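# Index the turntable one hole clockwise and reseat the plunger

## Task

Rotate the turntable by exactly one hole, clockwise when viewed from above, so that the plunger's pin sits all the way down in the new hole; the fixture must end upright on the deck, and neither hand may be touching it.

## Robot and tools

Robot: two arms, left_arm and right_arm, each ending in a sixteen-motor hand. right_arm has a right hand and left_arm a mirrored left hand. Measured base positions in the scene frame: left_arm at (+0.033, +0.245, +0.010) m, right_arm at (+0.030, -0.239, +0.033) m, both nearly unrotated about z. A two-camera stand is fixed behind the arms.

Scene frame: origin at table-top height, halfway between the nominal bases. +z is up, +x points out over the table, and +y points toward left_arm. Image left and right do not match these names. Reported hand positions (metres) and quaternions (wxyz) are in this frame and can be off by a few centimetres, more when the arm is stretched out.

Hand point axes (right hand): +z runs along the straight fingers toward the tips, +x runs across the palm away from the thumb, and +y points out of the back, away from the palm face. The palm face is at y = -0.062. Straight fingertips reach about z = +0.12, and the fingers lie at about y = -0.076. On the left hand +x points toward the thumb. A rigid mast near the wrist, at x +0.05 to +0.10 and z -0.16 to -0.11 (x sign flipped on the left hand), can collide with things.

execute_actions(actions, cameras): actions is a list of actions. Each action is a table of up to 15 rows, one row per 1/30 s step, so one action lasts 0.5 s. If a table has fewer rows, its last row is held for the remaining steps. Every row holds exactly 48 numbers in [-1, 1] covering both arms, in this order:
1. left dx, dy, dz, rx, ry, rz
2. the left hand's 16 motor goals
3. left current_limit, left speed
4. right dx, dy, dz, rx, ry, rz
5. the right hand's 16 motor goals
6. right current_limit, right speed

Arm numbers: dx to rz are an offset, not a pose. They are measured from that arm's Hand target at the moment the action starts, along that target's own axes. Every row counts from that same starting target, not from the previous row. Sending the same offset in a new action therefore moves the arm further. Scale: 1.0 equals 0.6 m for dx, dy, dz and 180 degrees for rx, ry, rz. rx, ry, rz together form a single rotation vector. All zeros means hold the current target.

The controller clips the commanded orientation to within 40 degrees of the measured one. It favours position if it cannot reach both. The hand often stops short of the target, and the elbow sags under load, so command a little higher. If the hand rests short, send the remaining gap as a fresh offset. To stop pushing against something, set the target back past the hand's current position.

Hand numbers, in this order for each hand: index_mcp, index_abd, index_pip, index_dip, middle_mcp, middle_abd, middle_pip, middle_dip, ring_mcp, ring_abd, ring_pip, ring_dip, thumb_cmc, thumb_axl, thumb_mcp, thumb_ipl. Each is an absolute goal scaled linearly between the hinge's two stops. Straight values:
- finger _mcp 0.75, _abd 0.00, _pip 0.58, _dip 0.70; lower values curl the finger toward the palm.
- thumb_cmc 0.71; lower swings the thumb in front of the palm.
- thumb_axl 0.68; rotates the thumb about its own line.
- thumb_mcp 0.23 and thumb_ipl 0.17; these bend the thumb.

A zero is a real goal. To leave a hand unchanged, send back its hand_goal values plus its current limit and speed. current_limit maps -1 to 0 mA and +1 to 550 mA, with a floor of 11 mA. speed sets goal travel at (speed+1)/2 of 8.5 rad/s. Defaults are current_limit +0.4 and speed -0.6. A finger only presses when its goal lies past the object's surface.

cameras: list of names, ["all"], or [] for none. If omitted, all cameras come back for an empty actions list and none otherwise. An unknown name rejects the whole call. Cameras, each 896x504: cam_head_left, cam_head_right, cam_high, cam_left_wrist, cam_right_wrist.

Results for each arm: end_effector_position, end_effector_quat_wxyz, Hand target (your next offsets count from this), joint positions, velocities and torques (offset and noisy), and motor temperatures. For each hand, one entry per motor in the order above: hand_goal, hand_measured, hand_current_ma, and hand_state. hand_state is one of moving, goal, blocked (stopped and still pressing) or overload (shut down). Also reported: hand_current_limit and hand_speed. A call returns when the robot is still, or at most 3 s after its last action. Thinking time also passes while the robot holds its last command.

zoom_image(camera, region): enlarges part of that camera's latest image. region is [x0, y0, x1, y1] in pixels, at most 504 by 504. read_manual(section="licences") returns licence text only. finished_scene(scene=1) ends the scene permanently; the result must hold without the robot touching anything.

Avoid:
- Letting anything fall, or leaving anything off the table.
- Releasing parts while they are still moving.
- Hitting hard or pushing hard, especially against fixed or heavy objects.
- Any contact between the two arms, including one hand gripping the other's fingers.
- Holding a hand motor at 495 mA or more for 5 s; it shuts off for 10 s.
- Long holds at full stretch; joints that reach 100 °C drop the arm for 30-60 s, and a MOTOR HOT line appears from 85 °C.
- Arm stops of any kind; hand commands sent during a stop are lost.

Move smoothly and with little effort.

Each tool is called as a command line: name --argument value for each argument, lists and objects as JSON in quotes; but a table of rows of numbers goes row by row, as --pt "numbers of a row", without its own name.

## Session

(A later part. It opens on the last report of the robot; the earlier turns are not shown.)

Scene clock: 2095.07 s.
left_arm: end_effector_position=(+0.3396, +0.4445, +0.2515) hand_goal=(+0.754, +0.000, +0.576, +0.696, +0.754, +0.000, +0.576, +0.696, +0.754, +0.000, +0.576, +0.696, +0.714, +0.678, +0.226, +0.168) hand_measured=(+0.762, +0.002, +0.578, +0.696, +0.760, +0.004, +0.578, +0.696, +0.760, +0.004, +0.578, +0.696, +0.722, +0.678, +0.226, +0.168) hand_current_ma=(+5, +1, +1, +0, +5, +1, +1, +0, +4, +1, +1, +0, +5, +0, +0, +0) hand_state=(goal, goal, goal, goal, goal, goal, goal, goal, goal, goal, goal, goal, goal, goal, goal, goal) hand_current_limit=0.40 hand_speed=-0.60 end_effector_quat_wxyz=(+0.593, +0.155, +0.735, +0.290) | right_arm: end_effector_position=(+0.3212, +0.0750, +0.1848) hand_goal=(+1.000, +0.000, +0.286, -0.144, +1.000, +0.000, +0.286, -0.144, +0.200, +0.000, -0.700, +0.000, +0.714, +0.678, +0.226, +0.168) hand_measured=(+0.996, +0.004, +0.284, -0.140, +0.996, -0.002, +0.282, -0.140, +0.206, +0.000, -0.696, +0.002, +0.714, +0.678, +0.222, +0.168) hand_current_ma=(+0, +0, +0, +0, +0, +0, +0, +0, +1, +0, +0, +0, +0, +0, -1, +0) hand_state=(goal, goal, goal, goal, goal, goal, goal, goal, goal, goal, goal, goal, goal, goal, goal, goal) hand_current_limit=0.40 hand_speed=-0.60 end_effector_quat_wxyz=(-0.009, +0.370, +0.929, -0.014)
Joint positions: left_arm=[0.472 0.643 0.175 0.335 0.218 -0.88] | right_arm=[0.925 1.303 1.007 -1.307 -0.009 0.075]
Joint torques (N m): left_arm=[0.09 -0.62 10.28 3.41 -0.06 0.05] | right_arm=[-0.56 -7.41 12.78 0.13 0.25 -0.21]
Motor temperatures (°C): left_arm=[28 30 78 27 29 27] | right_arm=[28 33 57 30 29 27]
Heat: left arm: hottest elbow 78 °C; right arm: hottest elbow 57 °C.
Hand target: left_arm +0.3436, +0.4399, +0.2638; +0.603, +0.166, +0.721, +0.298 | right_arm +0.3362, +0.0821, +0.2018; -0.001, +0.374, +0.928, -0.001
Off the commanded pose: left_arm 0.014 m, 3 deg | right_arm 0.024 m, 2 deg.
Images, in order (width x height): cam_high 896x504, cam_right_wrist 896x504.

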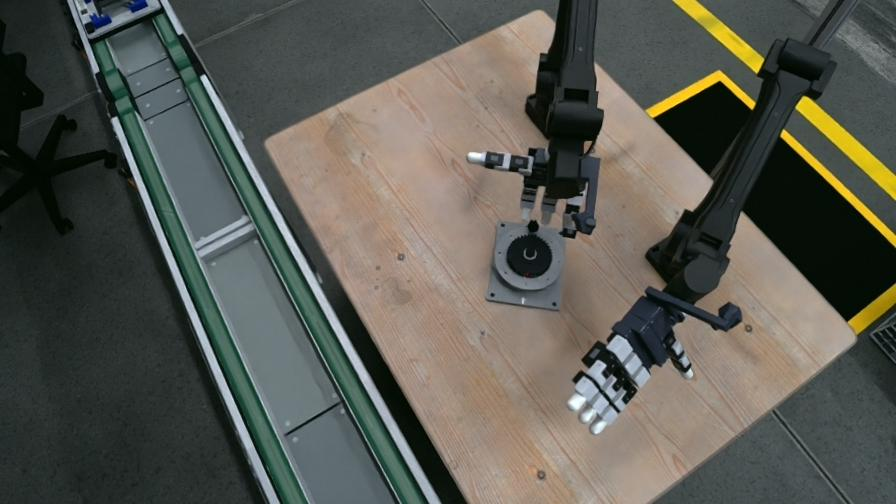

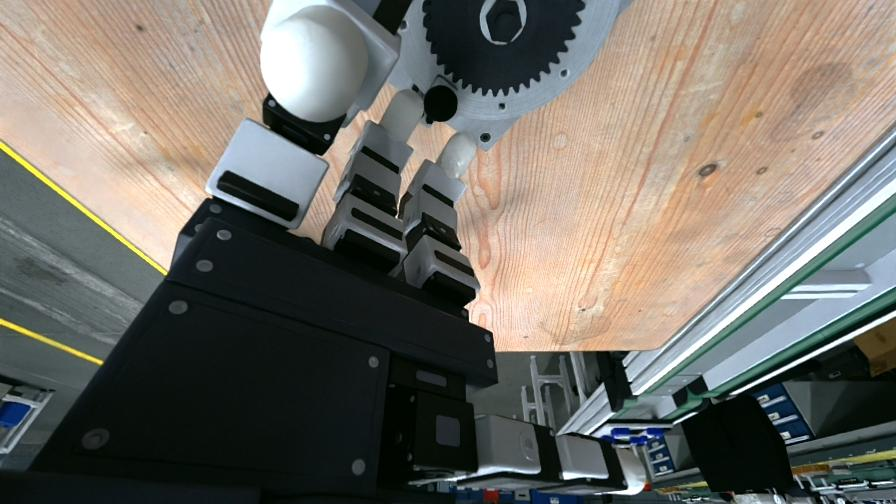

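zoom_image --camera "cam_right_wrist" --region '[370, 50, 510, 190]'

Scaled by 3.600.

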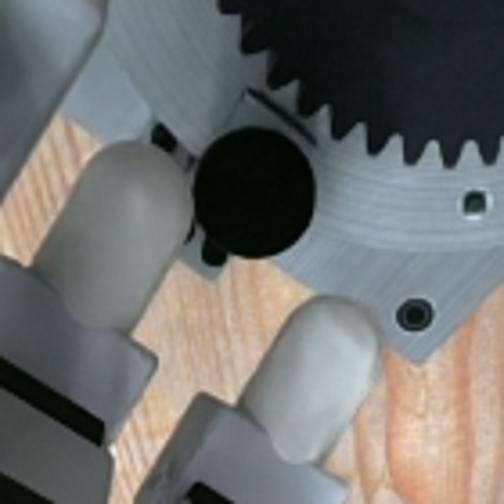

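execute_actions --actions '[[[0,0,0,0,0,0,0.754,0,0.576,0.696,0.754,0,0.576,0.696,0.754,0,0.576,0.696,0.714,0.678,0.226,0.168,0.4,-0.6,0,-0.006,0.035,0,0,0,1,0,0.285,-0.145,1,0,0.285,-0.145,0.2,0,-0.7,0,0.714,0.678,0.226,0.168,0.4,-0.6]],[[0,0,0,0,0,0,0.754,0,0.576,0.696,0.754,0,0.576,0.696,0.754,0,0.576,0.696,0.714,0.678,0.226,0.168,0.4,-0.6,0,-0.006,0.023,0,0,0,1,0,0.285,-0.145,1,0,0.285,-0.145,0.2,0,-0.7,0,0.714,0.678,0.226,0.168,0.4,-0.6]]]' --cameras '["cam_right_wrist"]'

zoom_image --camera "cam_right_wrist" --region '[370, 50, 510, 190]'

Scene clock: 2105.37 s.
left_arm: end_effector_position=(+0.3396, +0.4445, +0.2515) hand_goal=(+0.754, +0.000, +0.576, +0.696, +0.754, +0.000, +0.576, +0.696, +0.754, +0.000, +0.576, +0.696, +0.714, +0.678, +0.226, +0.168) hand_measured=(+0.762, +0.002, +0.578, +0.696, +0.760, +0.004, +0.578, +0.696, +0.760, +0.004, +0.578, +0.696, +0.722, +0.678, +0.226, +0.168) hand_current_ma=(+5, +1, +1, +0, +5, +1, +1, +0, +4, +1, +1, +0, +5, +0, +0, +0) hand_state=(goal, goal, goal, goal, goal, goal, goal, goal, goal, goal, goal, goal, goal, goal, goal, goal) hand_current_limit=0.40 hand_speed=-0.60 end_effector_quat_wxyz=(+0.593, +0.155, +0.735, +0.290) | right_arm: end_effector_position=(+0.3214, +0.0752, +0.1661) hand_goal=(+1.000, +0.000, +0.286, -0.144, +1.000, +0.000, +0.286, -0.144, +0.200, +0.000, -0.700, +0.000, +0.714, +0.678, +0.226, +0.168) hand_measured=(+0.998, +0.004, +0.284, -0.140, +0.998, -0.002, +0.284, -0.140, +0.206, +0.000, -0.696, +0.002, +0.714, +0.678, +0.222, +0.168) hand_current_ma=(+0, +0, +0, +0, +0, +0, +0, +0, +1, +0, +0, +0, +0, +0, -1, +0) hand_state=(goal, goal, goal, goal, goal, goal, goal, goal, goal, goal, goal, goal, goal, goal, goal, goal) hand_current_limit=0.40 hand_speed=-0.60 end_effector_quat_wxyz=(-0.007, +0.370, +0.929, -0.008)
Joint positions: left_arm=[0.472 0.643 0.175 0.335 0.218 -0.88] | right_arm=[0.925 1.313 0.961 -1.238 -0.009 0.075]
Joint torques (N m): left_arm=[-0.03 -0.67 10.35 3.43 -0.06 0.05] | right_arm=[-0.44 -7.24 9.4 1.33 0.24 -0.19]
Motor temperatures (°C): left_arm=[28 29 77 27 29 27] | right_arm=[28 32 57 30 29 27]
Heat: left arm: hottest elbow 77 °C; right arm: hottest elbow 57 °C.
Hand target: left_arm +0.3436, +0.4399, +0.2638; +0.603, +0.166, +0.721, +0.298 | right_arm +0.3312, +0.0769, +0.1670; -0.001, +0.374, +0.928, -0.001
Off the commanded pose: left_arm 0.014 m, 3 deg | right_arm 0.010 m, 1 deg.
Images, in order (width x height): cam_right_wrist 896x504.

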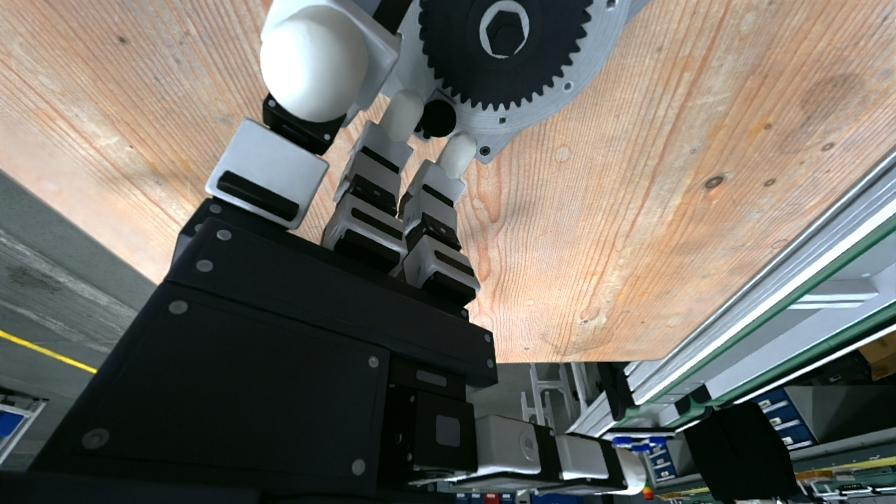

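Scaled by 3.600.

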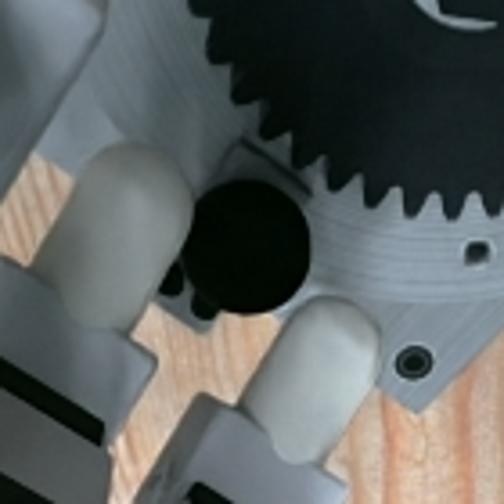

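execute_actions --actions '[[[0,0,0,0,0,0,0.754,0,0.576,0.696,0.754,0,0.576,0.696,0.754,0,0.576,0.696,0.714,0.678,0.226,0.168,0.4,-0.6,-0.006,-0.004,0.020,0,0,0,1,0,0.285,-0.145,1,0,0.285,-0.145,0.2,0,-0.7,0,0.714,0.678,0.226,0.168,0.4,-0.6]]]' --cameras '["cam_right_wrist"]'

zoom_image --camera "cam_right_wrist" --region '[370, 50, 510, 190]'

Scene clock: 2112.67 s.
left_arm: end_effector_position=(+0.3396, +0.4445, +0.2515) hand_goal=(+0.754, +0.000, +0.576, +0.696, +0.754, +0.000, +0.576, +0.696, +0.754, +0.000, +0.576, +0.696, +0.714, +0.678, +0.226, +0.168) hand_measured=(+0.762, +0.002, +0.578, +0.696, +0.760, +0.004, +0.578, +0.696, +0.760, +0.004, +0.578, +0.696, +0.722, +0.678, +0.226, +0.168) hand_current_ma=(+5, +1, +1, +0, +5, +1, +1, +0, +4, +1, +1, +0, +5, +0, +0, +0) hand_state=(goal, goal, goal, goal, goal, goal, goal, goal, goal, goal, goal, goal, goal, goal, goal, goal) hand_current_limit=0.40 hand_speed=-0.60 end_effector_quat_wxyz=(+0.593, +0.155, +0.735, +0.290) | right_arm: end_effector_position=(+0.3220, +0.0730, +0.1574) hand_goal=(+1.000, +0.000, +0.286, -0.144, +1.000, +0.000, +0.286, -0.144, +0.200, +0.000, -0.700, +0.000, +0.714, +0.678, +0.226, +0.168) hand_measured=(+0.998, +0.004, +0.284, -0.140, +0.996, -0.008, +0.284, -0.146, +0.206, +0.000, -0.696, +0.002, +0.714, +0.678, +0.222, +0.168) hand_current_ma=(+0, +0, +0, +0, +0, -2, +0, +0, +1, +0, +0, +0, +0, +0, -1, +0) hand_state=(goal, goal, goal, goal, goal, goal, goal, goal, goal, goal, goal, goal, goal, goal, goal, goal) hand_current_limit=0.40 hand_speed=-0.60 end_effector_quat_wxyz=(-0.006, +0.369, +0.929, -0.005)
Joint positions: left_arm=[0.472 0.643 0.175 0.335 0.218 -0.88] | right_arm=[0.918 1.314 0.936 -1.206 -0.009 0.066]
Joint torques (N m): left_arm=[0.09 -0.56 10.33 3.41 -0.06 0.05] | right_arm=[-0.67 -6.95 8.9 1.43 0.25 -0.2]
Motor temperatures (°C): left_arm=[28 29 76 27 29 27] | right_arm=[28 32 55 30 29 27]
Heat: left arm: hottest elbow 76 °C; right arm: hottest elbow 55 °C.
Hand target: left_arm +0.3436, +0.4399, +0.2638; +0.603, +0.166, +0.721, +0.298 | right_arm +0.3321, +0.0726, +0.1550; -0.001, +0.374, +0.928, -0.001
Off the commanded pose: left_arm 0.014 m, 3 deg | right_arm 0.010 m, 1 deg.
Images, in order (width x height): cam_right_wrist 896x504.

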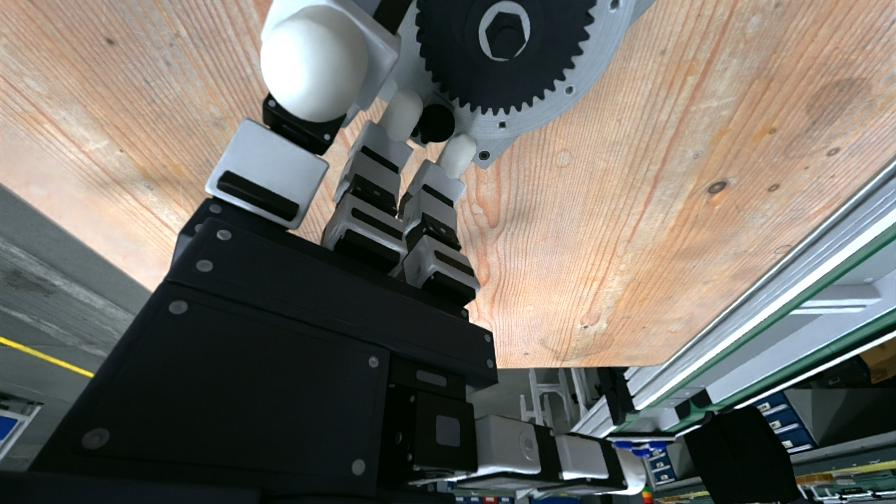

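Scaled by 3.600.

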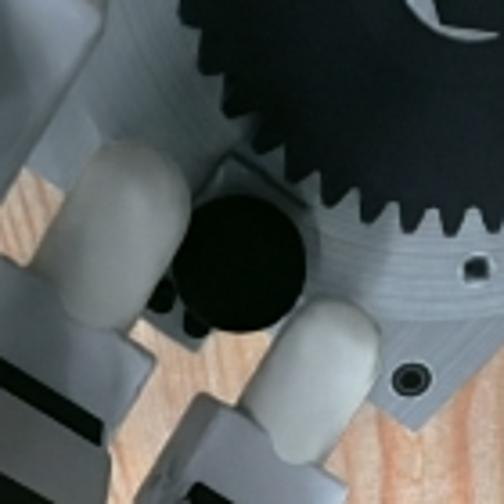

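execute_actions --actions '[[[0,0,0,0,0,0,0.754,0,0.576,0.696,0.754,0,0.576,0.696,0.754,0,0.576,0.696,0.714,0.678,0.226,0.168,0.4,-0.6,0.010,0,0,0,0,0,1,0.05,0.285,-0.145,1,-0.05,0.285,-0.145,0.2,0,-0.7,0,0.714,0.678,0.226,0.168,0.4,-0.6]]]' --cameras '["cam_right_wrist"]'

zoom_image --camera "cam_right_wrist" --region '[380, 70, 500, 190]'

Scene clock: 2124.73 s.
left_arm: end_effector_position=(+0.3396, +0.4445, +0.2515) hand_goal=(+0.754, +0.000, +0.576, +0.696, +0.754, +0.000, +0.576, +0.696, +0.754, +0.000, +0.576, +0.696, +0.714, +0.678, +0.226, +0.168) hand_measured=(+0.762, +0.002, +0.578, +0.696, +0.760, +0.004, +0.578, +0.696, +0.760, +0.004, +0.578, +0.696, +0.722, +0.678, +0.226, +0.168) hand_current_ma=(+5, +1, +1, +0, +5, +1, +1, +0, +4, +1, +1, +0, +5, +0, +0, +0) hand_state=(goal, goal, goal, goal, goal, goal, goal, goal, goal, goal, goal, goal, goal, goal, goal, goal) hand_current_limit=0.40 hand_speed=-0.60 end_effector_quat_wxyz=(+0.593, +0.155, +0.735, +0.290) | right_arm: end_effector_position=(+0.3220, +0.0730, +0.1574) hand_goal=(+1.000, +0.050, +0.286, -0.144, +1.000, -0.050, +0.286, -0.144, +0.200, +0.000, -0.700, +0.000, +0.714, +0.678, +0.226, +0.168) hand_measured=(+0.998, +0.046, +0.284, -0.140, +0.996, -0.048, +0.284, -0.146, +0.206, +0.000, -0.696, +0.002, +0.714, +0.678, +0.222, +0.168) hand_current_ma=(+0, +0, +0, +0, +0, +0, +0, +0, +1, +0, +0, +0, +0, +0, -1, +0) hand_state=(goal, goal, goal, goal, goal, goal, goal, goal, goal, goal, goal, goal, goal, goal, goal, goal) hand_current_limit=0.40 hand_speed=-0.60 end_effector_quat_wxyz=(-0.006, +0.369, +0.929, -0.005)
Joint positions: left_arm=[0.472 0.643 0.175 0.335 0.218 -0.88] | right_arm=[0.918 1.314 0.936 -1.206 -0.009 0.066]
Joint torques (N m): left_arm=[0.03 -0.62 10.33 3.41 -0.06 0.05] | right_arm=[0.44 -6.89 8.98 1.43 0.24 -0.05]
Motor temperatures (°C): left_arm=[28 29 75 27 29 27] | right_arm=[28 32 52 30 29 27]
Heat: left arm: hottest elbow 75 °C; right arm: hottest elbow 52 °C.
Hand target: left_arm +0.3436, +0.4399, +0.2638; +0.603, +0.166, +0.721, +0.298 | right_arm +0.3277, +0.0768, +0.1550; -0.001, +0.374, +0.928, -0.001
Off the commanded pose: left_arm 0.014 m, 3 deg | right_arm 0.007 m, 1 deg.
Images, in order (width x height): cam_right_wrist 896x504.

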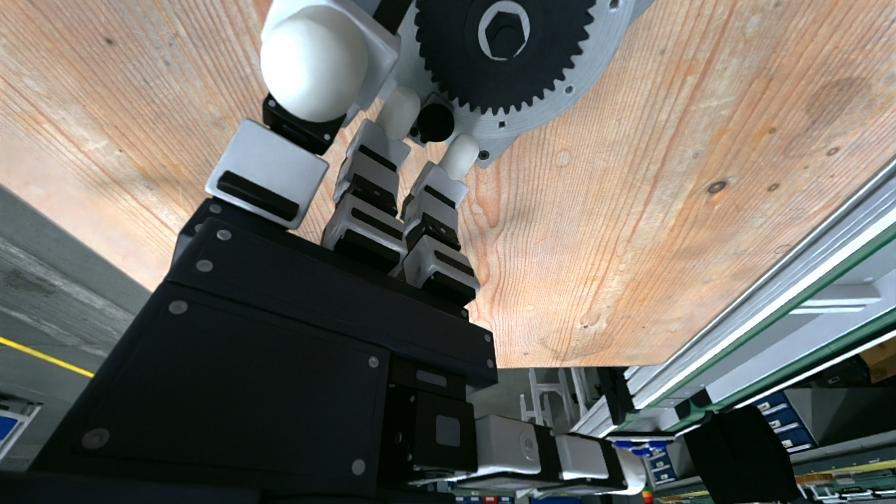

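Scaled by 4.200.

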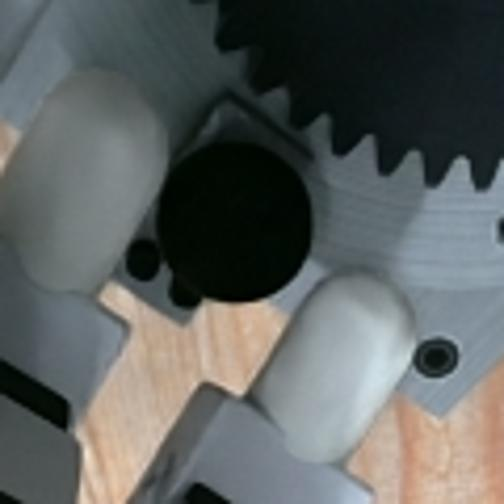

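execute_actions --actions '[[[0,0,0,0,0,0,0.754,0,0.576,0.696,0.754,0,0.576,0.696,0.754,0,0.576,0.696,0.714,0.678,0.226,0.168,0.4,-0.6,0.007,0.002,0.005,0,0,0,1,0.05,0.285,-0.145,1,-0.05,0.285,-0.145,0.2,0,-0.7,0,0.714,0.678,0.226,0.168,0.4,-0.6]],[[0,0,0,0,0,0,0.754,0,0.576,0.696,0.754,0,0.576,0.696,0.754,0,0.576,0.696,0.714,0.678,0.226,0.168,0.4,-0.6,0,0,0.008,0,0,0,1,0.05,0.285,-0.145,1,-0.05,0.285,-0.145,0.2,0,-0.7,0,0.714,0.678,0.226,0.168,0.4,-0.6]]]' --cameras '["cam_right_wrist","cam_high"]'

Scene clock: 2162.53 s.
left_arm: end_effector_position=(+0.3396, +0.4445, +0.2515) hand_goal=(+0.754, +0.000, +0.576, +0.696, +0.754, +0.000, +0.576, +0.696, +0.754, +0.000, +0.576, +0.696, +0.714, +0.678, +0.226, +0.168) hand_measured=(+0.762, +0.002, +0.578, +0.696, +0.760, +0.004, +0.578, +0.696, +0.760, +0.004, +0.578, +0.696, +0.722, +0.678, +0.226, +0.168) hand_current_ma=(+5, +1, +1, +0, +5, +1, +1, +0, +4, +1, +1, +0, +5, +0, +0, +0) hand_state=(goal, goal, goal, goal, goal, goal, goal, goal, goal, goal, goal, goal, goal, goal, goal, goal) hand_current_limit=0.40 hand_speed=-0.60 end_effector_quat_wxyz=(+0.593, +0.155, +0.735, +0.290) | right_arm: end_effector_position=(+0.3238, +0.0743, +0.1497) hand_goal=(+1.000, +0.050, +0.286, -0.144, +1.000, -0.050, +0.286, -0.144, +0.200, +0.000, -0.700, +0.000, +0.714, +0.678, +0.226, +0.168) hand_measured=(+0.998, +0.046, +0.284, -0.140, +0.996, -0.048, +0.284, -0.146, +0.206, +0.000, -0.696, +0.002, +0.714, +0.678, +0.222, +0.168) hand_current_ma=(+0, +0, +0, +0, +0, +0, +0, +0, +1, +0, +0, +0, +0, +0, -1, +0) hand_state=(goal, goal, goal, goal, goal, goal, goal, goal, goal, goal, goal, goal, goal, goal, goal, goal) hand_current_limit=0.40 hand_speed=-0.60 end_effector_quat_wxyz=(-0.006, +0.372, +0.928, -0.004)
Joint positions: left_arm=[0.472 0.643 0.175 0.335 0.218 -0.88] | right_arm=[0.918 1.328 0.927 -1.181 -0.009 0.072]
Joint torques (N m): left_arm=[0.09 -0.56 10.33 3.41 -0.07 0.05] | right_arm=[0.62 -7.06 8.83 1.37 0.24 0]
Motor temperatures (°C): left_arm=[28 29 71 27 29 27] | right_arm=[28 32 48 30 29 27]
Heat: left arm: hottest elbow 71 °C; right arm: hottest elbow 48 °C.
Hand target: left_arm +0.3436, +0.4399, +0.2638; +0.603, +0.166, +0.721, +0.298 | right_arm +0.3255, +0.0806, +0.1472; -0.001, +0.374, +0.928, -0.001
Off the commanded pose: left_arm 0.014 m, 3 deg | right_arm 0.007 m, 1 deg.
Images, in order (width x height): cam_high 896x504, cam_right_wrist 896x504.

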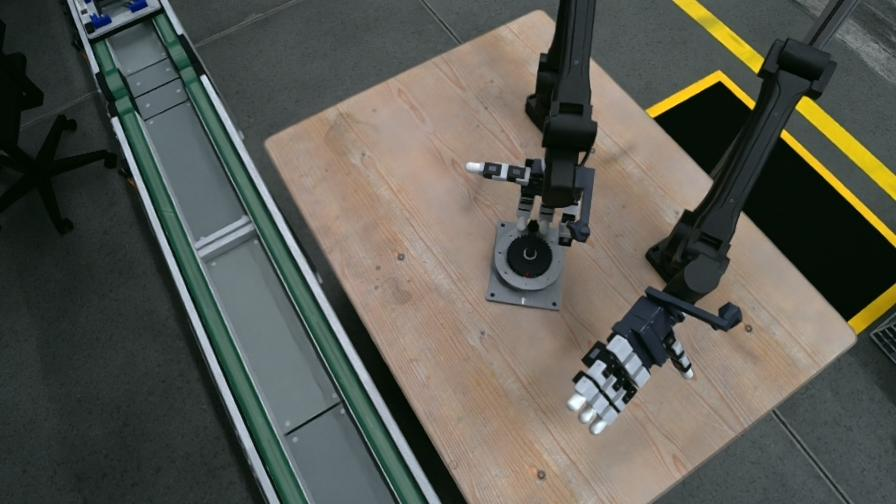

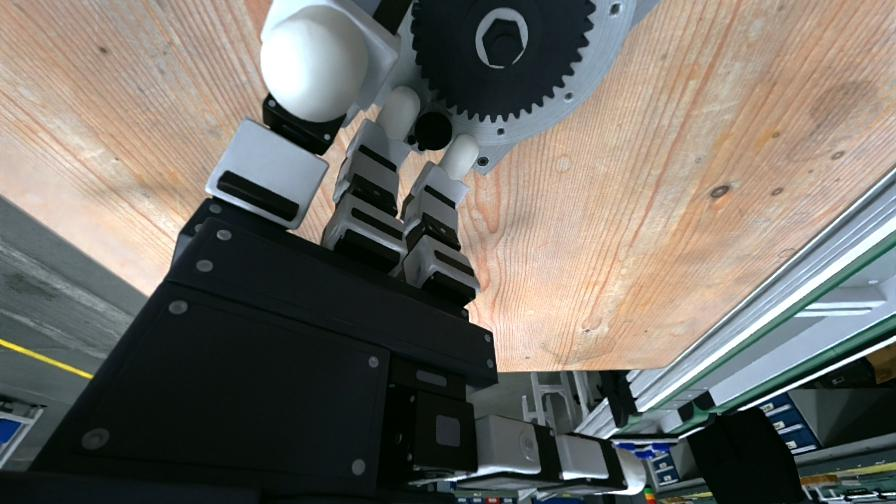

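zoom_image --camera "cam_right_wrist" --region '[370, 80, 490, 200]'

Scaled by 4.200.

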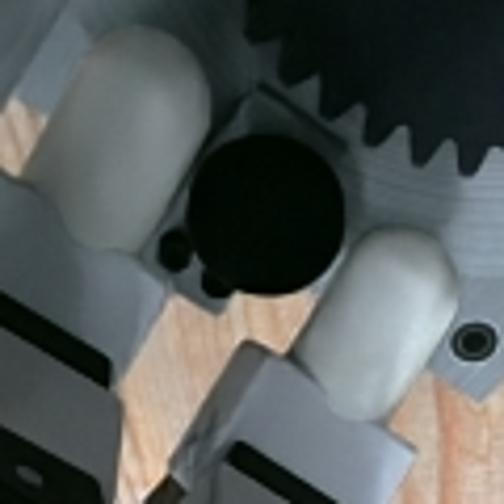

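execute_actions --actions '[[[0,0,0,0,0,0,0.754,0,0.576,0.696,0.754,0,0.576,0.696,0.754,0,0.576,0.696,0.714,0.678,0.226,0.168,0.4,-0.6,0.005,-0.006,0.009,0,0,0,1,0.05,0.285,-0.145,1,-0.05,0.285,-0.145,0.2,0,-0.7,0,0.714,0.678,0.226,0.168,0.4,-0.6]]]' --cameras '["cam_right_wrist"]'

zoom_image --camera "cam_right_wrist" --region '[370, 80, 490, 200]'

Scene clock: 2199.00 s.
left_arm: end_effector_position=(+0.3396, +0.4445, +0.2515) hand_goal=(+0.754, +0.000, +0.576, +0.696, +0.754, +0.000, +0.576, +0.696, +0.754, +0.000, +0.576, +0.696, +0.714, +0.678, +0.226, +0.168) hand_measured=(+0.762, +0.002, +0.578, +0.696, +0.760, +0.004, +0.578, +0.696, +0.760, +0.004, +0.578, +0.696, +0.722, +0.678, +0.226, +0.168) hand_current_ma=(+5, +1, +1, +0, +5, +1, +1, +0, +4, +1, +1, +0, +5, +0, +0, +0) hand_state=(goal, goal, goal, goal, goal, goal, goal, goal, goal, goal, goal, goal, goal, goal, goal, goal) hand_current_limit=0.40 hand_speed=-0.60 end_effector_quat_wxyz=(+0.593, +0.155, +0.735, +0.290) | right_arm: end_effector_position=(+0.3197, +0.0730, +0.1431) hand_goal=(+1.000, +0.050, +0.286, -0.144, +1.000, -0.050, +0.286, -0.144, +0.200, +0.000, -0.700, +0.000, +0.714, +0.678, +0.226, +0.168) hand_measured=(+0.998, +0.046, +0.284, -0.142, +0.996, -0.048, +0.284, -0.146, +0.206, +0.000, -0.696, +0.002, +0.714, +0.678, +0.222, +0.168) hand_current_ma=(+0, +0, +0, +0, +0, +0, +0, +0, +1, +0, +0, +0, +0, +0, -1, +0) hand_state=(goal, goal, goal, goal, goal, goal, goal, goal, goal, goal, goal, goal, goal, goal, goal, goal) hand_current_limit=0.40 hand_speed=-0.60 end_effector_quat_wxyz=(-0.005, +0.373, +0.928, -0.006)
Joint positions: left_arm=[0.472 0.643 0.175 0.335 0.218 -0.88] | right_arm=[0.926 1.328 0.909 -1.166 -0.007 0.081]
Joint torques (N m): left_arm=[0.03 -0.62 10.33 3.41 -0.06 0.05] | right_arm=[0.62 -7.18 8.88 1.36 0.21 -0.01]
Motor temperatures (°C): left_arm=[28 29 69 27 29 27] | right_arm=[28 31 46 30 29 27]
Heat: left arm: hottest elbow 69 °C; right arm: hottest elbow 46 °C.
Hand target: left_arm +0.3436, +0.4399, +0.2638; +0.603, +0.166, +0.721, +0.298 | right_arm +0.3208, +0.0800, +0.1418; -0.001, +0.374, +0.928, -0.001
Off the commanded pose: left_arm 0.014 m, 3 deg | right_arm 0.007 m, 1 deg.
Images, in order (width x height): cam_right_wrist 896x504.

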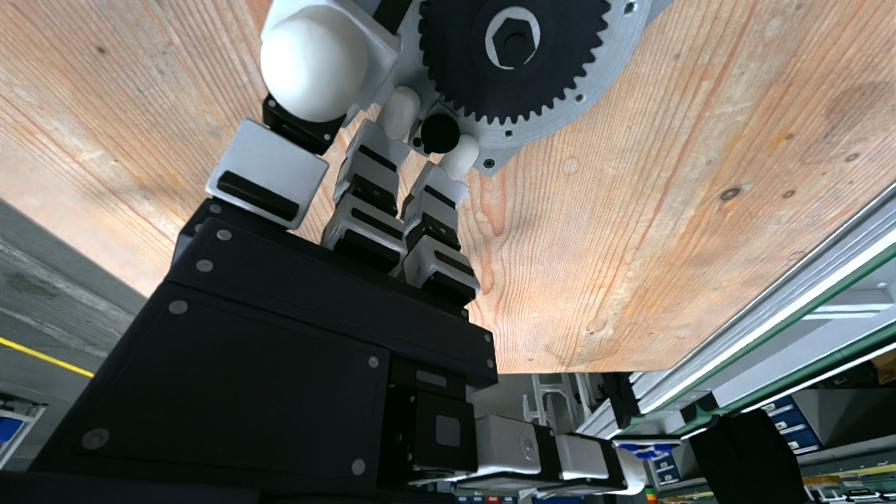

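Scaled by 4.200.

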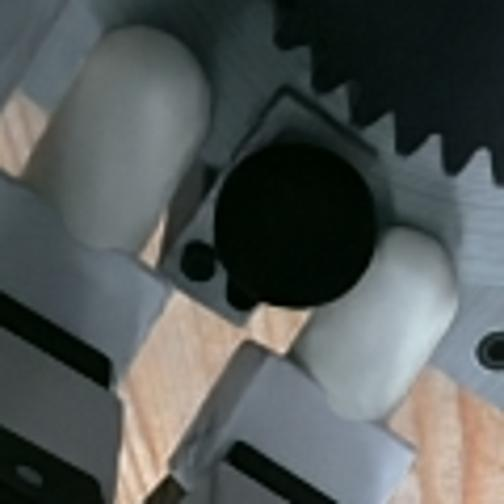

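execute_actions --actions '[[[0,0,0,0,0,0,0.754,0,0.576,0.696,0.754,0,0.576,0.696,0.754,0,0.576,0.696,0.714,0.678,0.226,0.168,0.4,-0.6,-0.002,0,0,0,0,0,1,-0.35,0.285,-0.145,1,0.35,0.285,-0.145,0.2,0,-0.7,0,0.714,0.678,0.226,0.168,0.4,-0.85]],[[0,0,0,0,0,0,0.754,0,0.576,0.696,0.754,0,0.576,0.696,0.754,0,0.576,0.696,0.714,0.678,0.226,0.168,0.4,-0.6,0,0,0,0,0,0,1,-0.35,0.285,-0.145,1,0.35,0.285,-0.145,0.2,0,-0.7,0,0.714,0.678,0.226,0.168,0.4,-0.85]]]' --cameras '["cam_right_wrist"]'

zoom_image --camera "cam_right_wrist" --region '[370, 80, 490, 200]'

Scene clock: 2220.93 s.
left_arm: end_effector_position=(+0.3396, +0.4445, +0.2515) hand_goal=(+0.754, +0.000, +0.576, +0.696, +0.754, +0.000, +0.576, +0.696, +0.754, +0.000, +0.576, +0.696, +0.714, +0.678, +0.226, +0.168) hand_measured=(+0.762, +0.002, +0.578, +0.696, +0.760, +0.004, +0.578, +0.696, +0.760, +0.004, +0.578, +0.696, +0.722, +0.678, +0.226, +0.168) hand_current_ma=(+5, +1, +1, +0, +5, +1, +1, +0, +4, +1, +1, +0, +5, +0, +0, +0) hand_state=(goal, goal, goal, goal, goal, goal, goal, goal, goal, goal, goal, goal, goal, goal, goal, goal) hand_current_limit=0.40 hand_speed=-0.60 end_effector_quat_wxyz=(+0.593, +0.155, +0.735, +0.290) | right_arm: end_effector_position=(+0.3196, +0.0728, +0.1431) hand_goal=(+1.000, -0.350, +0.286, -0.144, +1.000, +0.350, +0.286, -0.144, +0.200, +0.000, -0.700, +0.000, +0.714, +0.678, +0.226, +0.168) hand_measured=(+0.996, -0.098, +0.284, -0.146, +0.998, +0.130, +0.284, -0.144, +0.206, +0.000, -0.696, +0.002, +0.714, +0.678, +0.222, +0.168) hand_current_ma=(+0, +385, +0, +0, +0, -385, +0, +0, +1, +0, +0, +0, +0, +0, -1, +0) hand_state=(goal, blocked, goal, goal, goal, blocked, goal, goal, goal, goal, goal, goal, goal, goal, goal, goal) hand_current_limit=0.40 hand_speed=-0.85 end_effector_quat_wxyz=(-0.005, +0.375, +0.927, -0.006)
Joint positions: left_arm=[0.472 0.643 0.175 0.335 0.218 -0.88] | right_arm=[0.928 1.328 0.909 -1.166 -0.007 0.089]
Joint torques (N m): left_arm=[0.09 -0.62 10.33 3.41 -0.07 0.05] | right_arm=[0.44 -7.18 8.85 1.36 0.19 -0.03]
Motor temperatures (°C): left_arm=[27 29 68 27 29 27] | right_arm=[28 31 46 30 29 27]
Heat: left arm: hottest elbow 68 °C; right arm: hottest elbow 46 °C.
Hand target: left_arm +0.3436, +0.4399, +0.2638; +0.603, +0.166, +0.721, +0.298 | right_arm +0.3217, +0.0792, +0.1418; -0.001, +0.374, +0.928, -0.001
Off the commanded pose: left_arm 0.014 m, 3 deg | right_arm 0.007 m, 1 deg.
Images, in order (width x height): cam_right_wrist 896x504.

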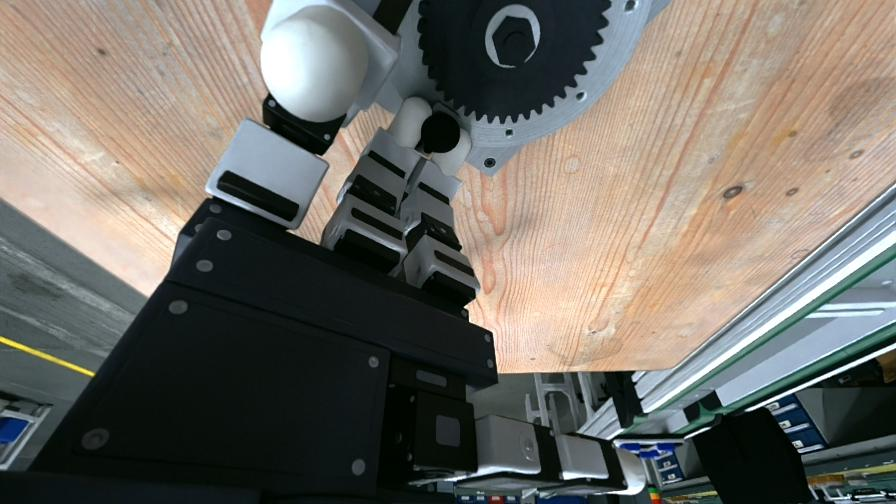

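Scaled by 4.200.

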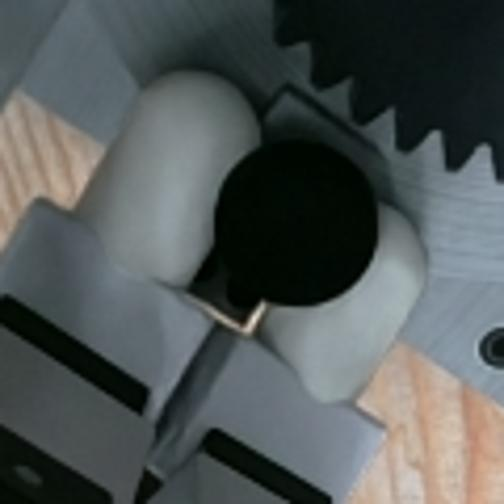

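execute_actions --actions '[[[0,0,0,0,0,0,0.754,0,0.576,0.696,0.754,0,0.576,0.696,0.754,0,0.576,0.696,0.714,0.678,0.226,0.168,0.4,-0.6,0,0.007,-0.016,-0.004,0,0,1,-0.35,0.235,-0.195,1,0.35,0.235,-0.195,0.2,0,-0.7,0,0.714,0.678,0.226,0.168,0.4,-0.85]],[[0,0,0,0,0,0,0.754,0,0.576,0.696,0.754,0,0.576,0.696,0.754,0,0.576,0.696,0.714,0.678,0.226,0.168,0.4,-0.6,0,0.007,-0.013,-0.004,0,0,1,-0.35,0.21,-0.22,1,0.35,0.21,-0.22,0.2,0,-0.7,0,0.714,0.678,0.226,0.168,0.4,-0.85]]]' --cameras '["cam_right_wrist"]'

zoom_image --camera "cam_right_wrist" --region '[370, 80, 490, 200]'

Scene clock: 2232.00 s.
left_arm: end_effector_position=(+0.3396, +0.4445, +0.2515) hand_goal=(+0.754, +0.000, +0.576, +0.696, +0.754, +0.000, +0.576, +0.696, +0.754, +0.000, +0.576, +0.696, +0.714, +0.678, +0.226, +0.168) hand_measured=(+0.762, +0.002, +0.578, +0.696, +0.760, +0.004, +0.578, +0.696, +0.760, +0.004, +0.578, +0.696, +0.722, +0.678, +0.226, +0.168) hand_current_ma=(+5, +1, +1, +0, +5, +1, +1, +0, +4, +1, +1, +0, +5, +0, +0, +0) hand_state=(goal, goal, goal, goal, goal, goal, goal, goal, goal, goal, goal, goal, goal, goal, goal, goal) hand_current_limit=0.40 hand_speed=-0.60 end_effector_quat_wxyz=(+0.593, +0.155, +0.735, +0.290) | right_arm: end_effector_position=(+0.3180, +0.0717, +0.1402) hand_goal=(+1.000, -0.350, +0.210, -0.220, +1.000, +0.350, +0.210, -0.220, +0.200, +0.000, -0.700, +0.000, +0.714, +0.678, +0.226, +0.168) hand_measured=(+1.000, -0.098, +0.240, -0.196, +1.000, +0.152, +0.246, -0.192, +0.206, +0.000, -0.696, +0.002, +0.714, +0.678, +0.222, +0.168) hand_current_ma=(+0, +385, +20, +16, +0, -385, +30, +18, +1, +0, +0, +0, +0, +0, -1, +0) hand_state=(goal, blocked, blocked, blocked, goal, blocked, blocked, blocked, goal, goal, goal, goal, goal, goal, goal, goal) hand_current_limit=0.40 hand_speed=-0.85 end_effector_quat_wxyz=(-0.007, +0.375, +0.927, -0.011)
Joint positions: left_arm=[0.472 0.643 0.175 0.335 0.218 -0.88] | right_arm=[0.929 1.332 0.907 -1.171 -0.007 0.091]
Joint torques (N m): left_arm=[0.03 -0.62 10.33 3.41 -0.06 0.05] | right_arm=[0.38 -8.64 11.58 0.66 0.28 -0.05]
Motor temperatures (°C): left_arm=[27 29 67 27 29 27] | right_arm=[28 31 46 30 29 27]
Heat: left arm: hottest elbow 67 °C; right arm: hottest elbow 46 °C.
Hand target: left_arm +0.3436, +0.4399, +0.2638; +0.603, +0.166, +0.721, +0.298 | right_arm +0.3275, +0.0852, +0.1592; +0.004, +0.374, +0.927, +0.010
Off the commanded pose: left_arm 0.014 m, 3 deg | right_arm 0.025 m, 3 deg.
Images, in order (width x height): cam_right_wrist 896x504.

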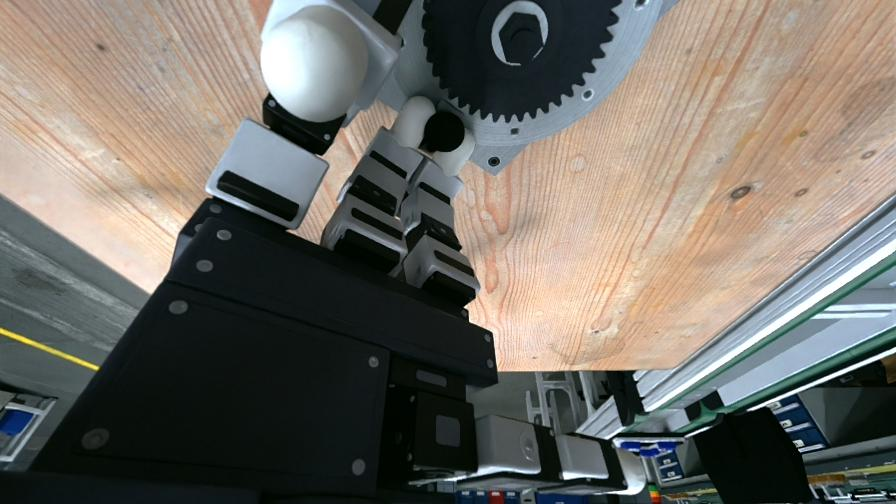

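Scaled by 4.200.

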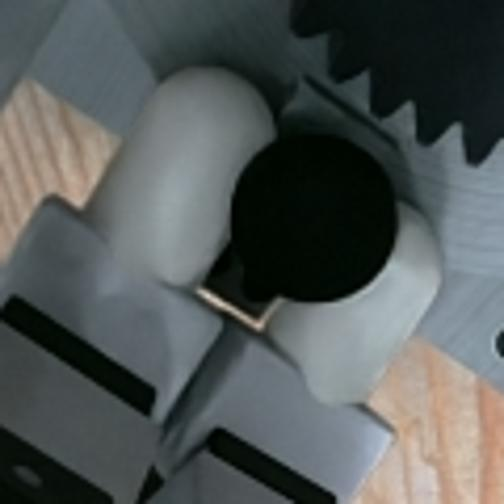

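execute_actions --actions '[[[0,0,0,0,0,0,0.754,0,0.576,0.696,0.754,0,0.576,0.696,0.754,0,0.576,0.696,0.714,0.678,0.226,0.168,0.4,-0.6,0,0.008,-0.016,-0.004,0,0,1,-0.35,0.20,-0.23,1,0.35,0.20,-0.23,0.2,0,-0.7,0,0.714,0.678,0.226,0.168,0.5,-0.85]],[[0,0,0,0,0,0,0.754,0,0.576,0.696,0.754,0,0.576,0.696,0.754,0,0.576,0.696,0.714,0.678,0.226,0.168,0.4,-0.6,0,0.008,-0.016,-0.004,0,0,1,-0.35,0.19,-0.24,1,0.35,0.19,-0.24,0.2,0,-0.7,0,0.714,0.678,0.226,0.168,0.5,-0.85]]]' --cameras '["cam_right_wrist"]'

zoom_image --camera "cam_right_wrist" --region '[370, 80, 490, 200]'

Scene clock: 2243.07 s.
left_arm: end_effector_position=(+0.3396, +0.4445, +0.2515) hand_goal=(+0.754, +0.000, +0.576, +0.696, +0.754, +0.000, +0.576, +0.696, +0.754, +0.000, +0.576, +0.696, +0.714, +0.678, +0.226, +0.168) hand_measured=(+0.762, +0.002, +0.578, +0.696, +0.760, +0.004, +0.578, +0.696, +0.760, +0.004, +0.578, +0.696, +0.722, +0.678, +0.226, +0.168) hand_current_ma=(+5, +1, +1, +0, +5, +1, +1, +0, +4, +1, +1, +0, +5, +0, +0, +0) hand_state=(goal, goal, goal, goal, goal, goal, goal, goal, goal, goal, goal, goal, goal, goal, goal, goal) hand_current_limit=0.40 hand_speed=-0.60 end_effector_quat_wxyz=(+0.593, +0.155, +0.735, +0.290) | right_arm: end_effector_position=(+0.3152, +0.0694, +0.1391) hand_goal=(+1.000, -0.350, +0.190, -0.240, +1.000, +0.350, +0.190, -0.240, +0.200, +0.000, -0.700, +0.000, +0.714, +0.678, +0.226, +0.168) hand_measured=(+1.000, -0.098, +0.218, -0.208, +1.000, +0.158, +0.226, -0.208, +0.206, +0.000, -0.696, +0.002, +0.714, +0.678, +0.222, +0.168) hand_current_ma=(+0, +413, +18, +23, +0, -412, +28, +25, +1, +0, +0, +0, +0, +0, -1, +0) hand_state=(goal, blocked, blocked, blocked, goal, blocked, blocked, blocked, goal, goal, goal, goal, goal, goal, goal, goal) hand_current_limit=0.50 hand_speed=-0.85 end_effector_quat_wxyz=(-0.009, +0.371, +0.928, -0.018)
Joint positions: left_arm=[0.472 0.643 0.175 0.335 0.218 -0.88] | right_arm=[0.929 1.332 0.907 -1.186 -0.007 0.081]
Joint torques (N m): left_arm=[0.09 -0.56 10.3 3.4 -0.07 0.06] | right_arm=[0.26 -9.82 14.56 0.27 0.37 -0.05]
Motor temperatures (°C): left_arm=[27 29 67 27 29 27] | right_arm=[28 31 47 30 29 27]
Heat: left arm: hottest elbow 67 °C; right arm: hottest elbow 47 °C.
Hand target: left_arm +0.3436, +0.4399, +0.2638; +0.603, +0.166, +0.721, +0.298 | right_arm +0.3338, +0.0917, +0.1787; +0.008, +0.374, +0.927, +0.022
Off the commanded pose: left_arm 0.014 m, 3 deg | right_arm 0.049 m, 5 deg.
Images, in order (width x height): cam_right_wrist 896x504.

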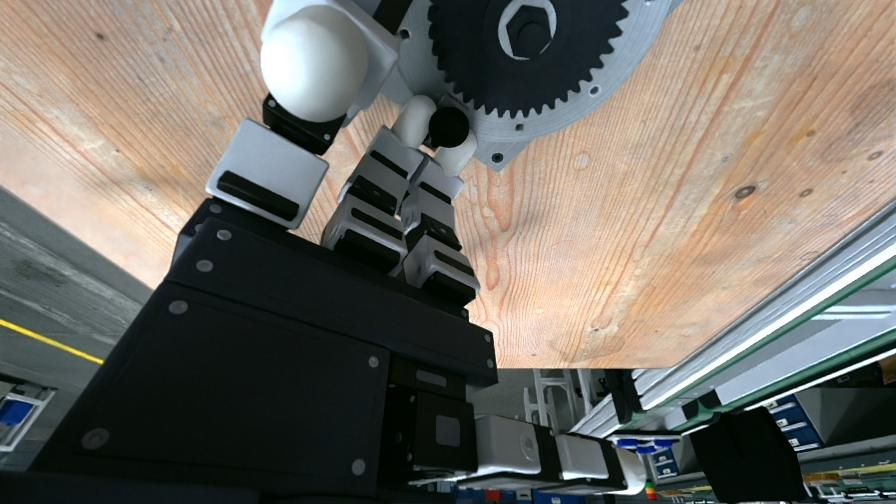

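Scaled by 4.200.

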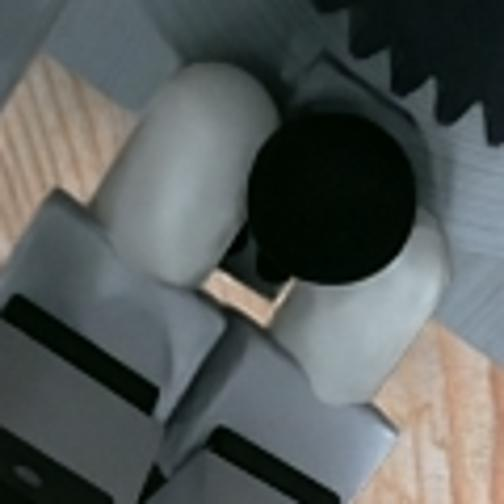

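execute_actions --actions '[[[0,0,0,0,0,0,0.754,0,0.576,0.696,0.754,0,0.576,0.696,0.754,0,0.576,0.696,0.714,0.678,0.226,0.168,0.4,-0.6,0,-0.008,0.033,0,0,0,1,-0.2,0.22,-0.21,1,0.25,0.22,-0.21,0.2,0,-0.7,0,0.714,0.678,0.226,0.168,0.4,-0.85]],[[0,0,0,0,0,0,0.754,0,0.576,0.696,0.754,0,0.576,0.696,0.754,0,0.576,0.696,0.714,0.678,0.226,0.168,0.4,-0.6,0,-0.008,0.016,0,0,0,1,0.02,0.25,-0.23,1,-0.02,0.25,-0.23,0.2,0,-0.7,0,0.714,0.678,0.226,0.168,0.4,-0.6]],[[0,0,0,0,0,0,0.754,0,0.576,0.696,0.754,0,0.576,0.696,0.754,0,0.576,0.696,0.714,0.678,0.226,0.168,0.4,-0.6,0,0,0.012,0,0,0,1,0.03,0.285,-0.29,1,-0.02,0.285,-0.29,0.2,0,-0.7,0,0.714,0.678,0.226,0.168,0.4,-0.6]]]' --cameras '["cam_right_wrist"]'

zoom_image --camera "cam_right_wrist" --region '[370, 80, 490, 200]'

Scene clock: 2308.80 s.
left_arm: end_effector_position=(+0.3396, +0.4445, +0.2515) hand_goal=(+0.754, +0.000, +0.576, +0.696, +0.754, +0.000, +0.576, +0.696, +0.754, +0.000, +0.576, +0.696, +0.714, +0.678, +0.226, +0.168) hand_measured=(+0.762, +0.002, +0.578, +0.696, +0.760, +0.004, +0.578, +0.696, +0.760, +0.004, +0.578, +0.696, +0.722, +0.678, +0.226, +0.168) hand_current_ma=(+5, +1, +1, +0, +5, +1, +1, +0, +4, +1, +1, +0, +5, +0, +0, +0) hand_state=(goal, goal, goal, goal, goal, goal, goal, goal, goal, goal, goal, goal, goal, goal, goal, goal) hand_current_limit=0.40 hand_speed=-0.60 end_effector_quat_wxyz=(+0.593, +0.155, +0.735, +0.290) | right_arm: end_effector_position=(+0.3243, +0.0769, +0.1389) hand_goal=(+1.000, +0.030, +0.286, -0.290, +1.000, -0.020, +0.286, -0.290, +0.200, +0.000, -0.700, +0.000, +0.714, +0.678, +0.226, +0.168) hand_measured=(+1.000, +0.030, +0.286, -0.290, +1.000, -0.020, +0.286, -0.288, +0.206, +0.000, -0.696, +0.002, +0.714, +0.678, +0.222, +0.168) hand_current_ma=(+0, +0, +0, +0, +0, +0, +0, +0, +1, +0, +0, +0, +0, +0, -1, +0) hand_state=(goal, goal, goal, goal, goal, goal, goal, goal, goal, goal, goal, goal, goal, goal, goal, goal) hand_current_limit=0.40 hand_speed=-0.60 end_effector_quat_wxyz=(+0.001, +0.377, +0.926, +0.008)
Joint positions: left_arm=[0.472 0.643 0.175 0.335 0.218 -0.88] | right_arm=[0.928 1.332 0.894 -1.116 -0.002 0.092]
Joint torques (N m): left_arm=[0.09 -0.67 10.35 3.43 -0.06 0.05] | right_arm=[0.38 -7.77 8.84 1.99 0.19 -0.06]
Motor temperatures (°C): left_arm=[27 29 65 27 29 27] | right_arm=[28 31 55 30 29 27]
Heat: left arm: hottest elbow 65 °C; right arm: hottest elbow 55 °C.
Hand target: left_arm +0.3436, +0.4399, +0.2638; +0.603, +0.166, +0.721, +0.298 | right_arm +0.3283, +0.0861, +0.1417; +0.008, +0.374, +0.927, +0.022
Off the commanded pose: left_arm 0.014 m, 3 deg | right_arm 0.010 m, 2 deg.
Images, in order (width x height): cam_right_wrist 896x504.

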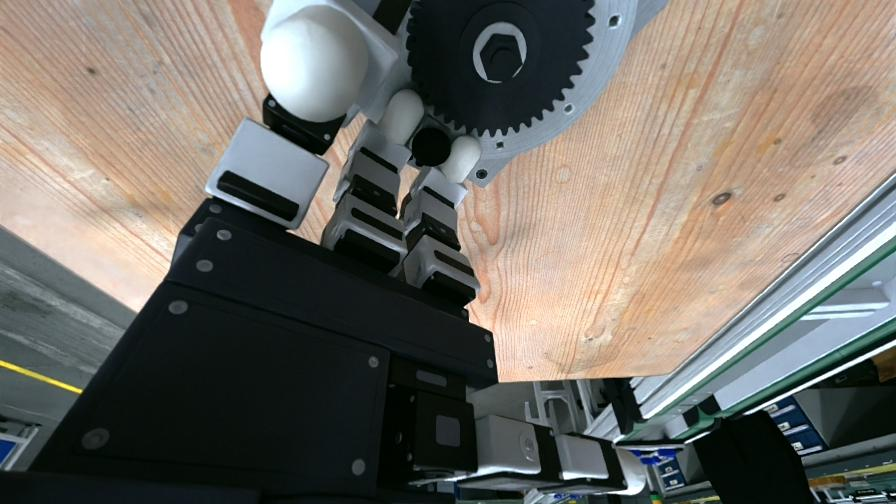

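Scaled by 4.200.

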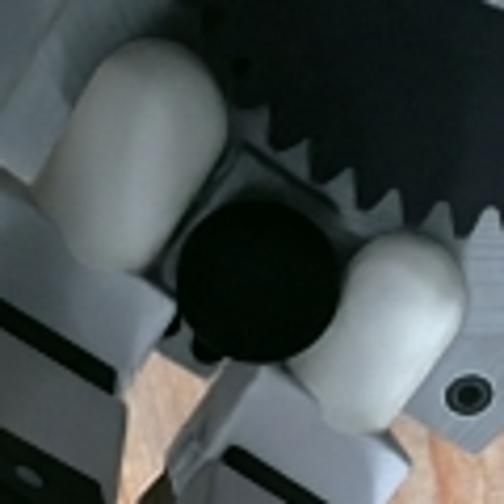

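execute_actions --actions '[[[0,0,0,0,0,0,0.754,0,0.576,0.696,0.754,0,0.576,0.696,0.754,0,0.576,0.696,0.714,0.678,0.226,0.168,0.4,-0.6,0.001,-0.010,0.003,0,0,0,1,0.02,0.285,-0.29,1,-0.02,0.285,-0.29,0.2,0,-0.7,0,0.714,0.678,0.226,0.168,0.4,-0.6]]]' --cameras '["cam_right_wrist"]'

zoom_image --camera "cam_right_wrist" --region '[370, 80, 490, 200]'

Scene clock: 2324.57 s.
left_arm: end_effector_position=(+0.3396, +0.4445, +0.2515) hand_goal=(+0.754, +0.000, +0.576, +0.696, +0.754, +0.000, +0.576, +0.696, +0.754, +0.000, +0.576, +0.696, +0.714, +0.678, +0.226, +0.168) hand_measured=(+0.762, +0.002, +0.578, +0.696, +0.760, +0.004, +0.578, +0.696, +0.760, +0.004, +0.578, +0.696, +0.722, +0.678, +0.226, +0.168) hand_current_ma=(+5, +1, +1, +0, +5, +1, +1, +0, +4, +1, +1, +0, +5, +0, +0, +0) hand_state=(goal, goal, goal, goal, goal, goal, goal, goal, goal, goal, goal, goal, goal, goal, goal, goal) hand_current_limit=0.40 hand_speed=-0.60 end_effector_quat_wxyz=(+0.593, +0.155, +0.735, +0.290) | right_arm: end_effector_position=(+0.3234, +0.0758, +0.1376) hand_goal=(+1.000, +0.020, +0.286, -0.290, +1.000, -0.020, +0.286, -0.290, +0.200, +0.000, -0.700, +0.000, +0.714, +0.678, +0.226, +0.168) hand_measured=(+1.000, +0.030, +0.282, -0.296, +1.000, -0.022, +0.280, -0.296, +0.206, +0.000, -0.696, +0.002, +0.714, +0.678, +0.222, +0.168) hand_current_ma=(+0, +2, -1, -1, +0, +0, -1, -1, +1, +0, +0, +0, +0, +0, -1, +0) hand_state=(goal, goal, goal, goal, goal, goal, goal, goal, goal, goal, goal, goal, goal, goal, goal, goal) hand_current_limit=0.40 hand_speed=-0.60 end_effector_quat_wxyz=(+0.002, +0.377, +0.926, +0.010)
Joint positions: left_arm=[0.472 0.643 0.175 0.335 0.218 -0.88] | right_arm=[0.928 1.328 0.884 -1.106 -0.002 0.092]
Joint torques (N m): left_arm=[0.03 -0.62 10.33 3.45 -0.07 0.05] | right_arm=[0.62 -8.41 8.17 1.84 0.19 -0.03]
Motor temperatures (°C): left_arm=[27 29 65 27 29 27] | right_arm=[28 31 52 30 29 27]
Heat: left arm: hottest elbow 65 °C; right arm: hottest elbow 52 °C.
Hand target: left_arm +0.3436, +0.4399, +0.2638; +0.603, +0.166, +0.721, +0.298 | right_arm +0.3238, +0.0822, +0.1396; +0.008, +0.374, +0.927, +0.022
Off the commanded pose: left_arm 0.014 m, 3 deg | right_arm 0.007 m, 2 deg.
Images, in order (width x height): cam_right_wrist 896x504.

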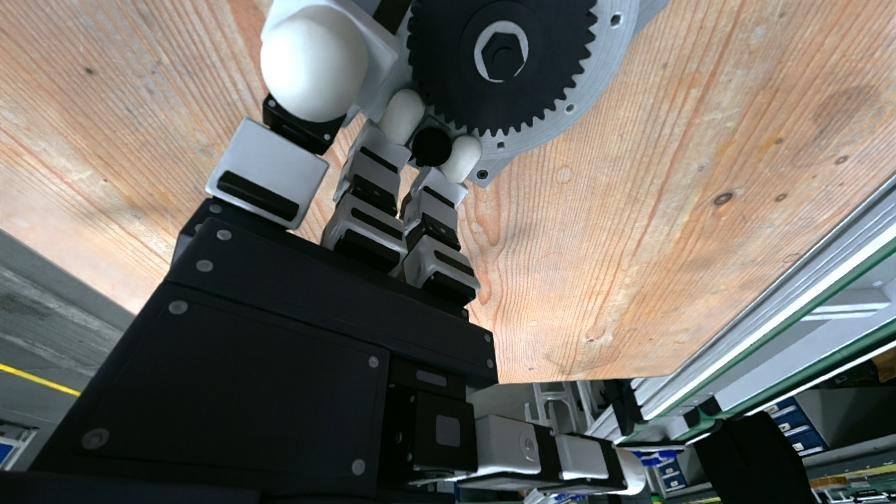

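Scaled by 4.200.

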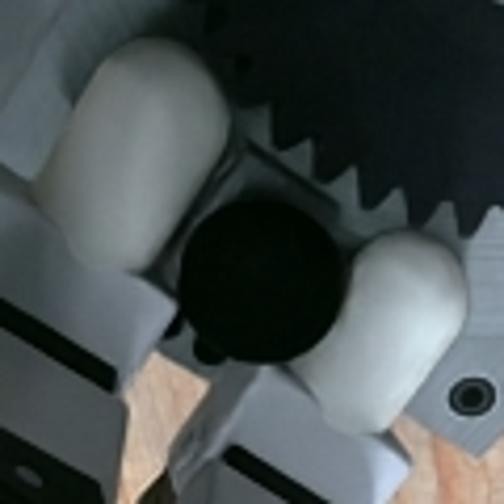

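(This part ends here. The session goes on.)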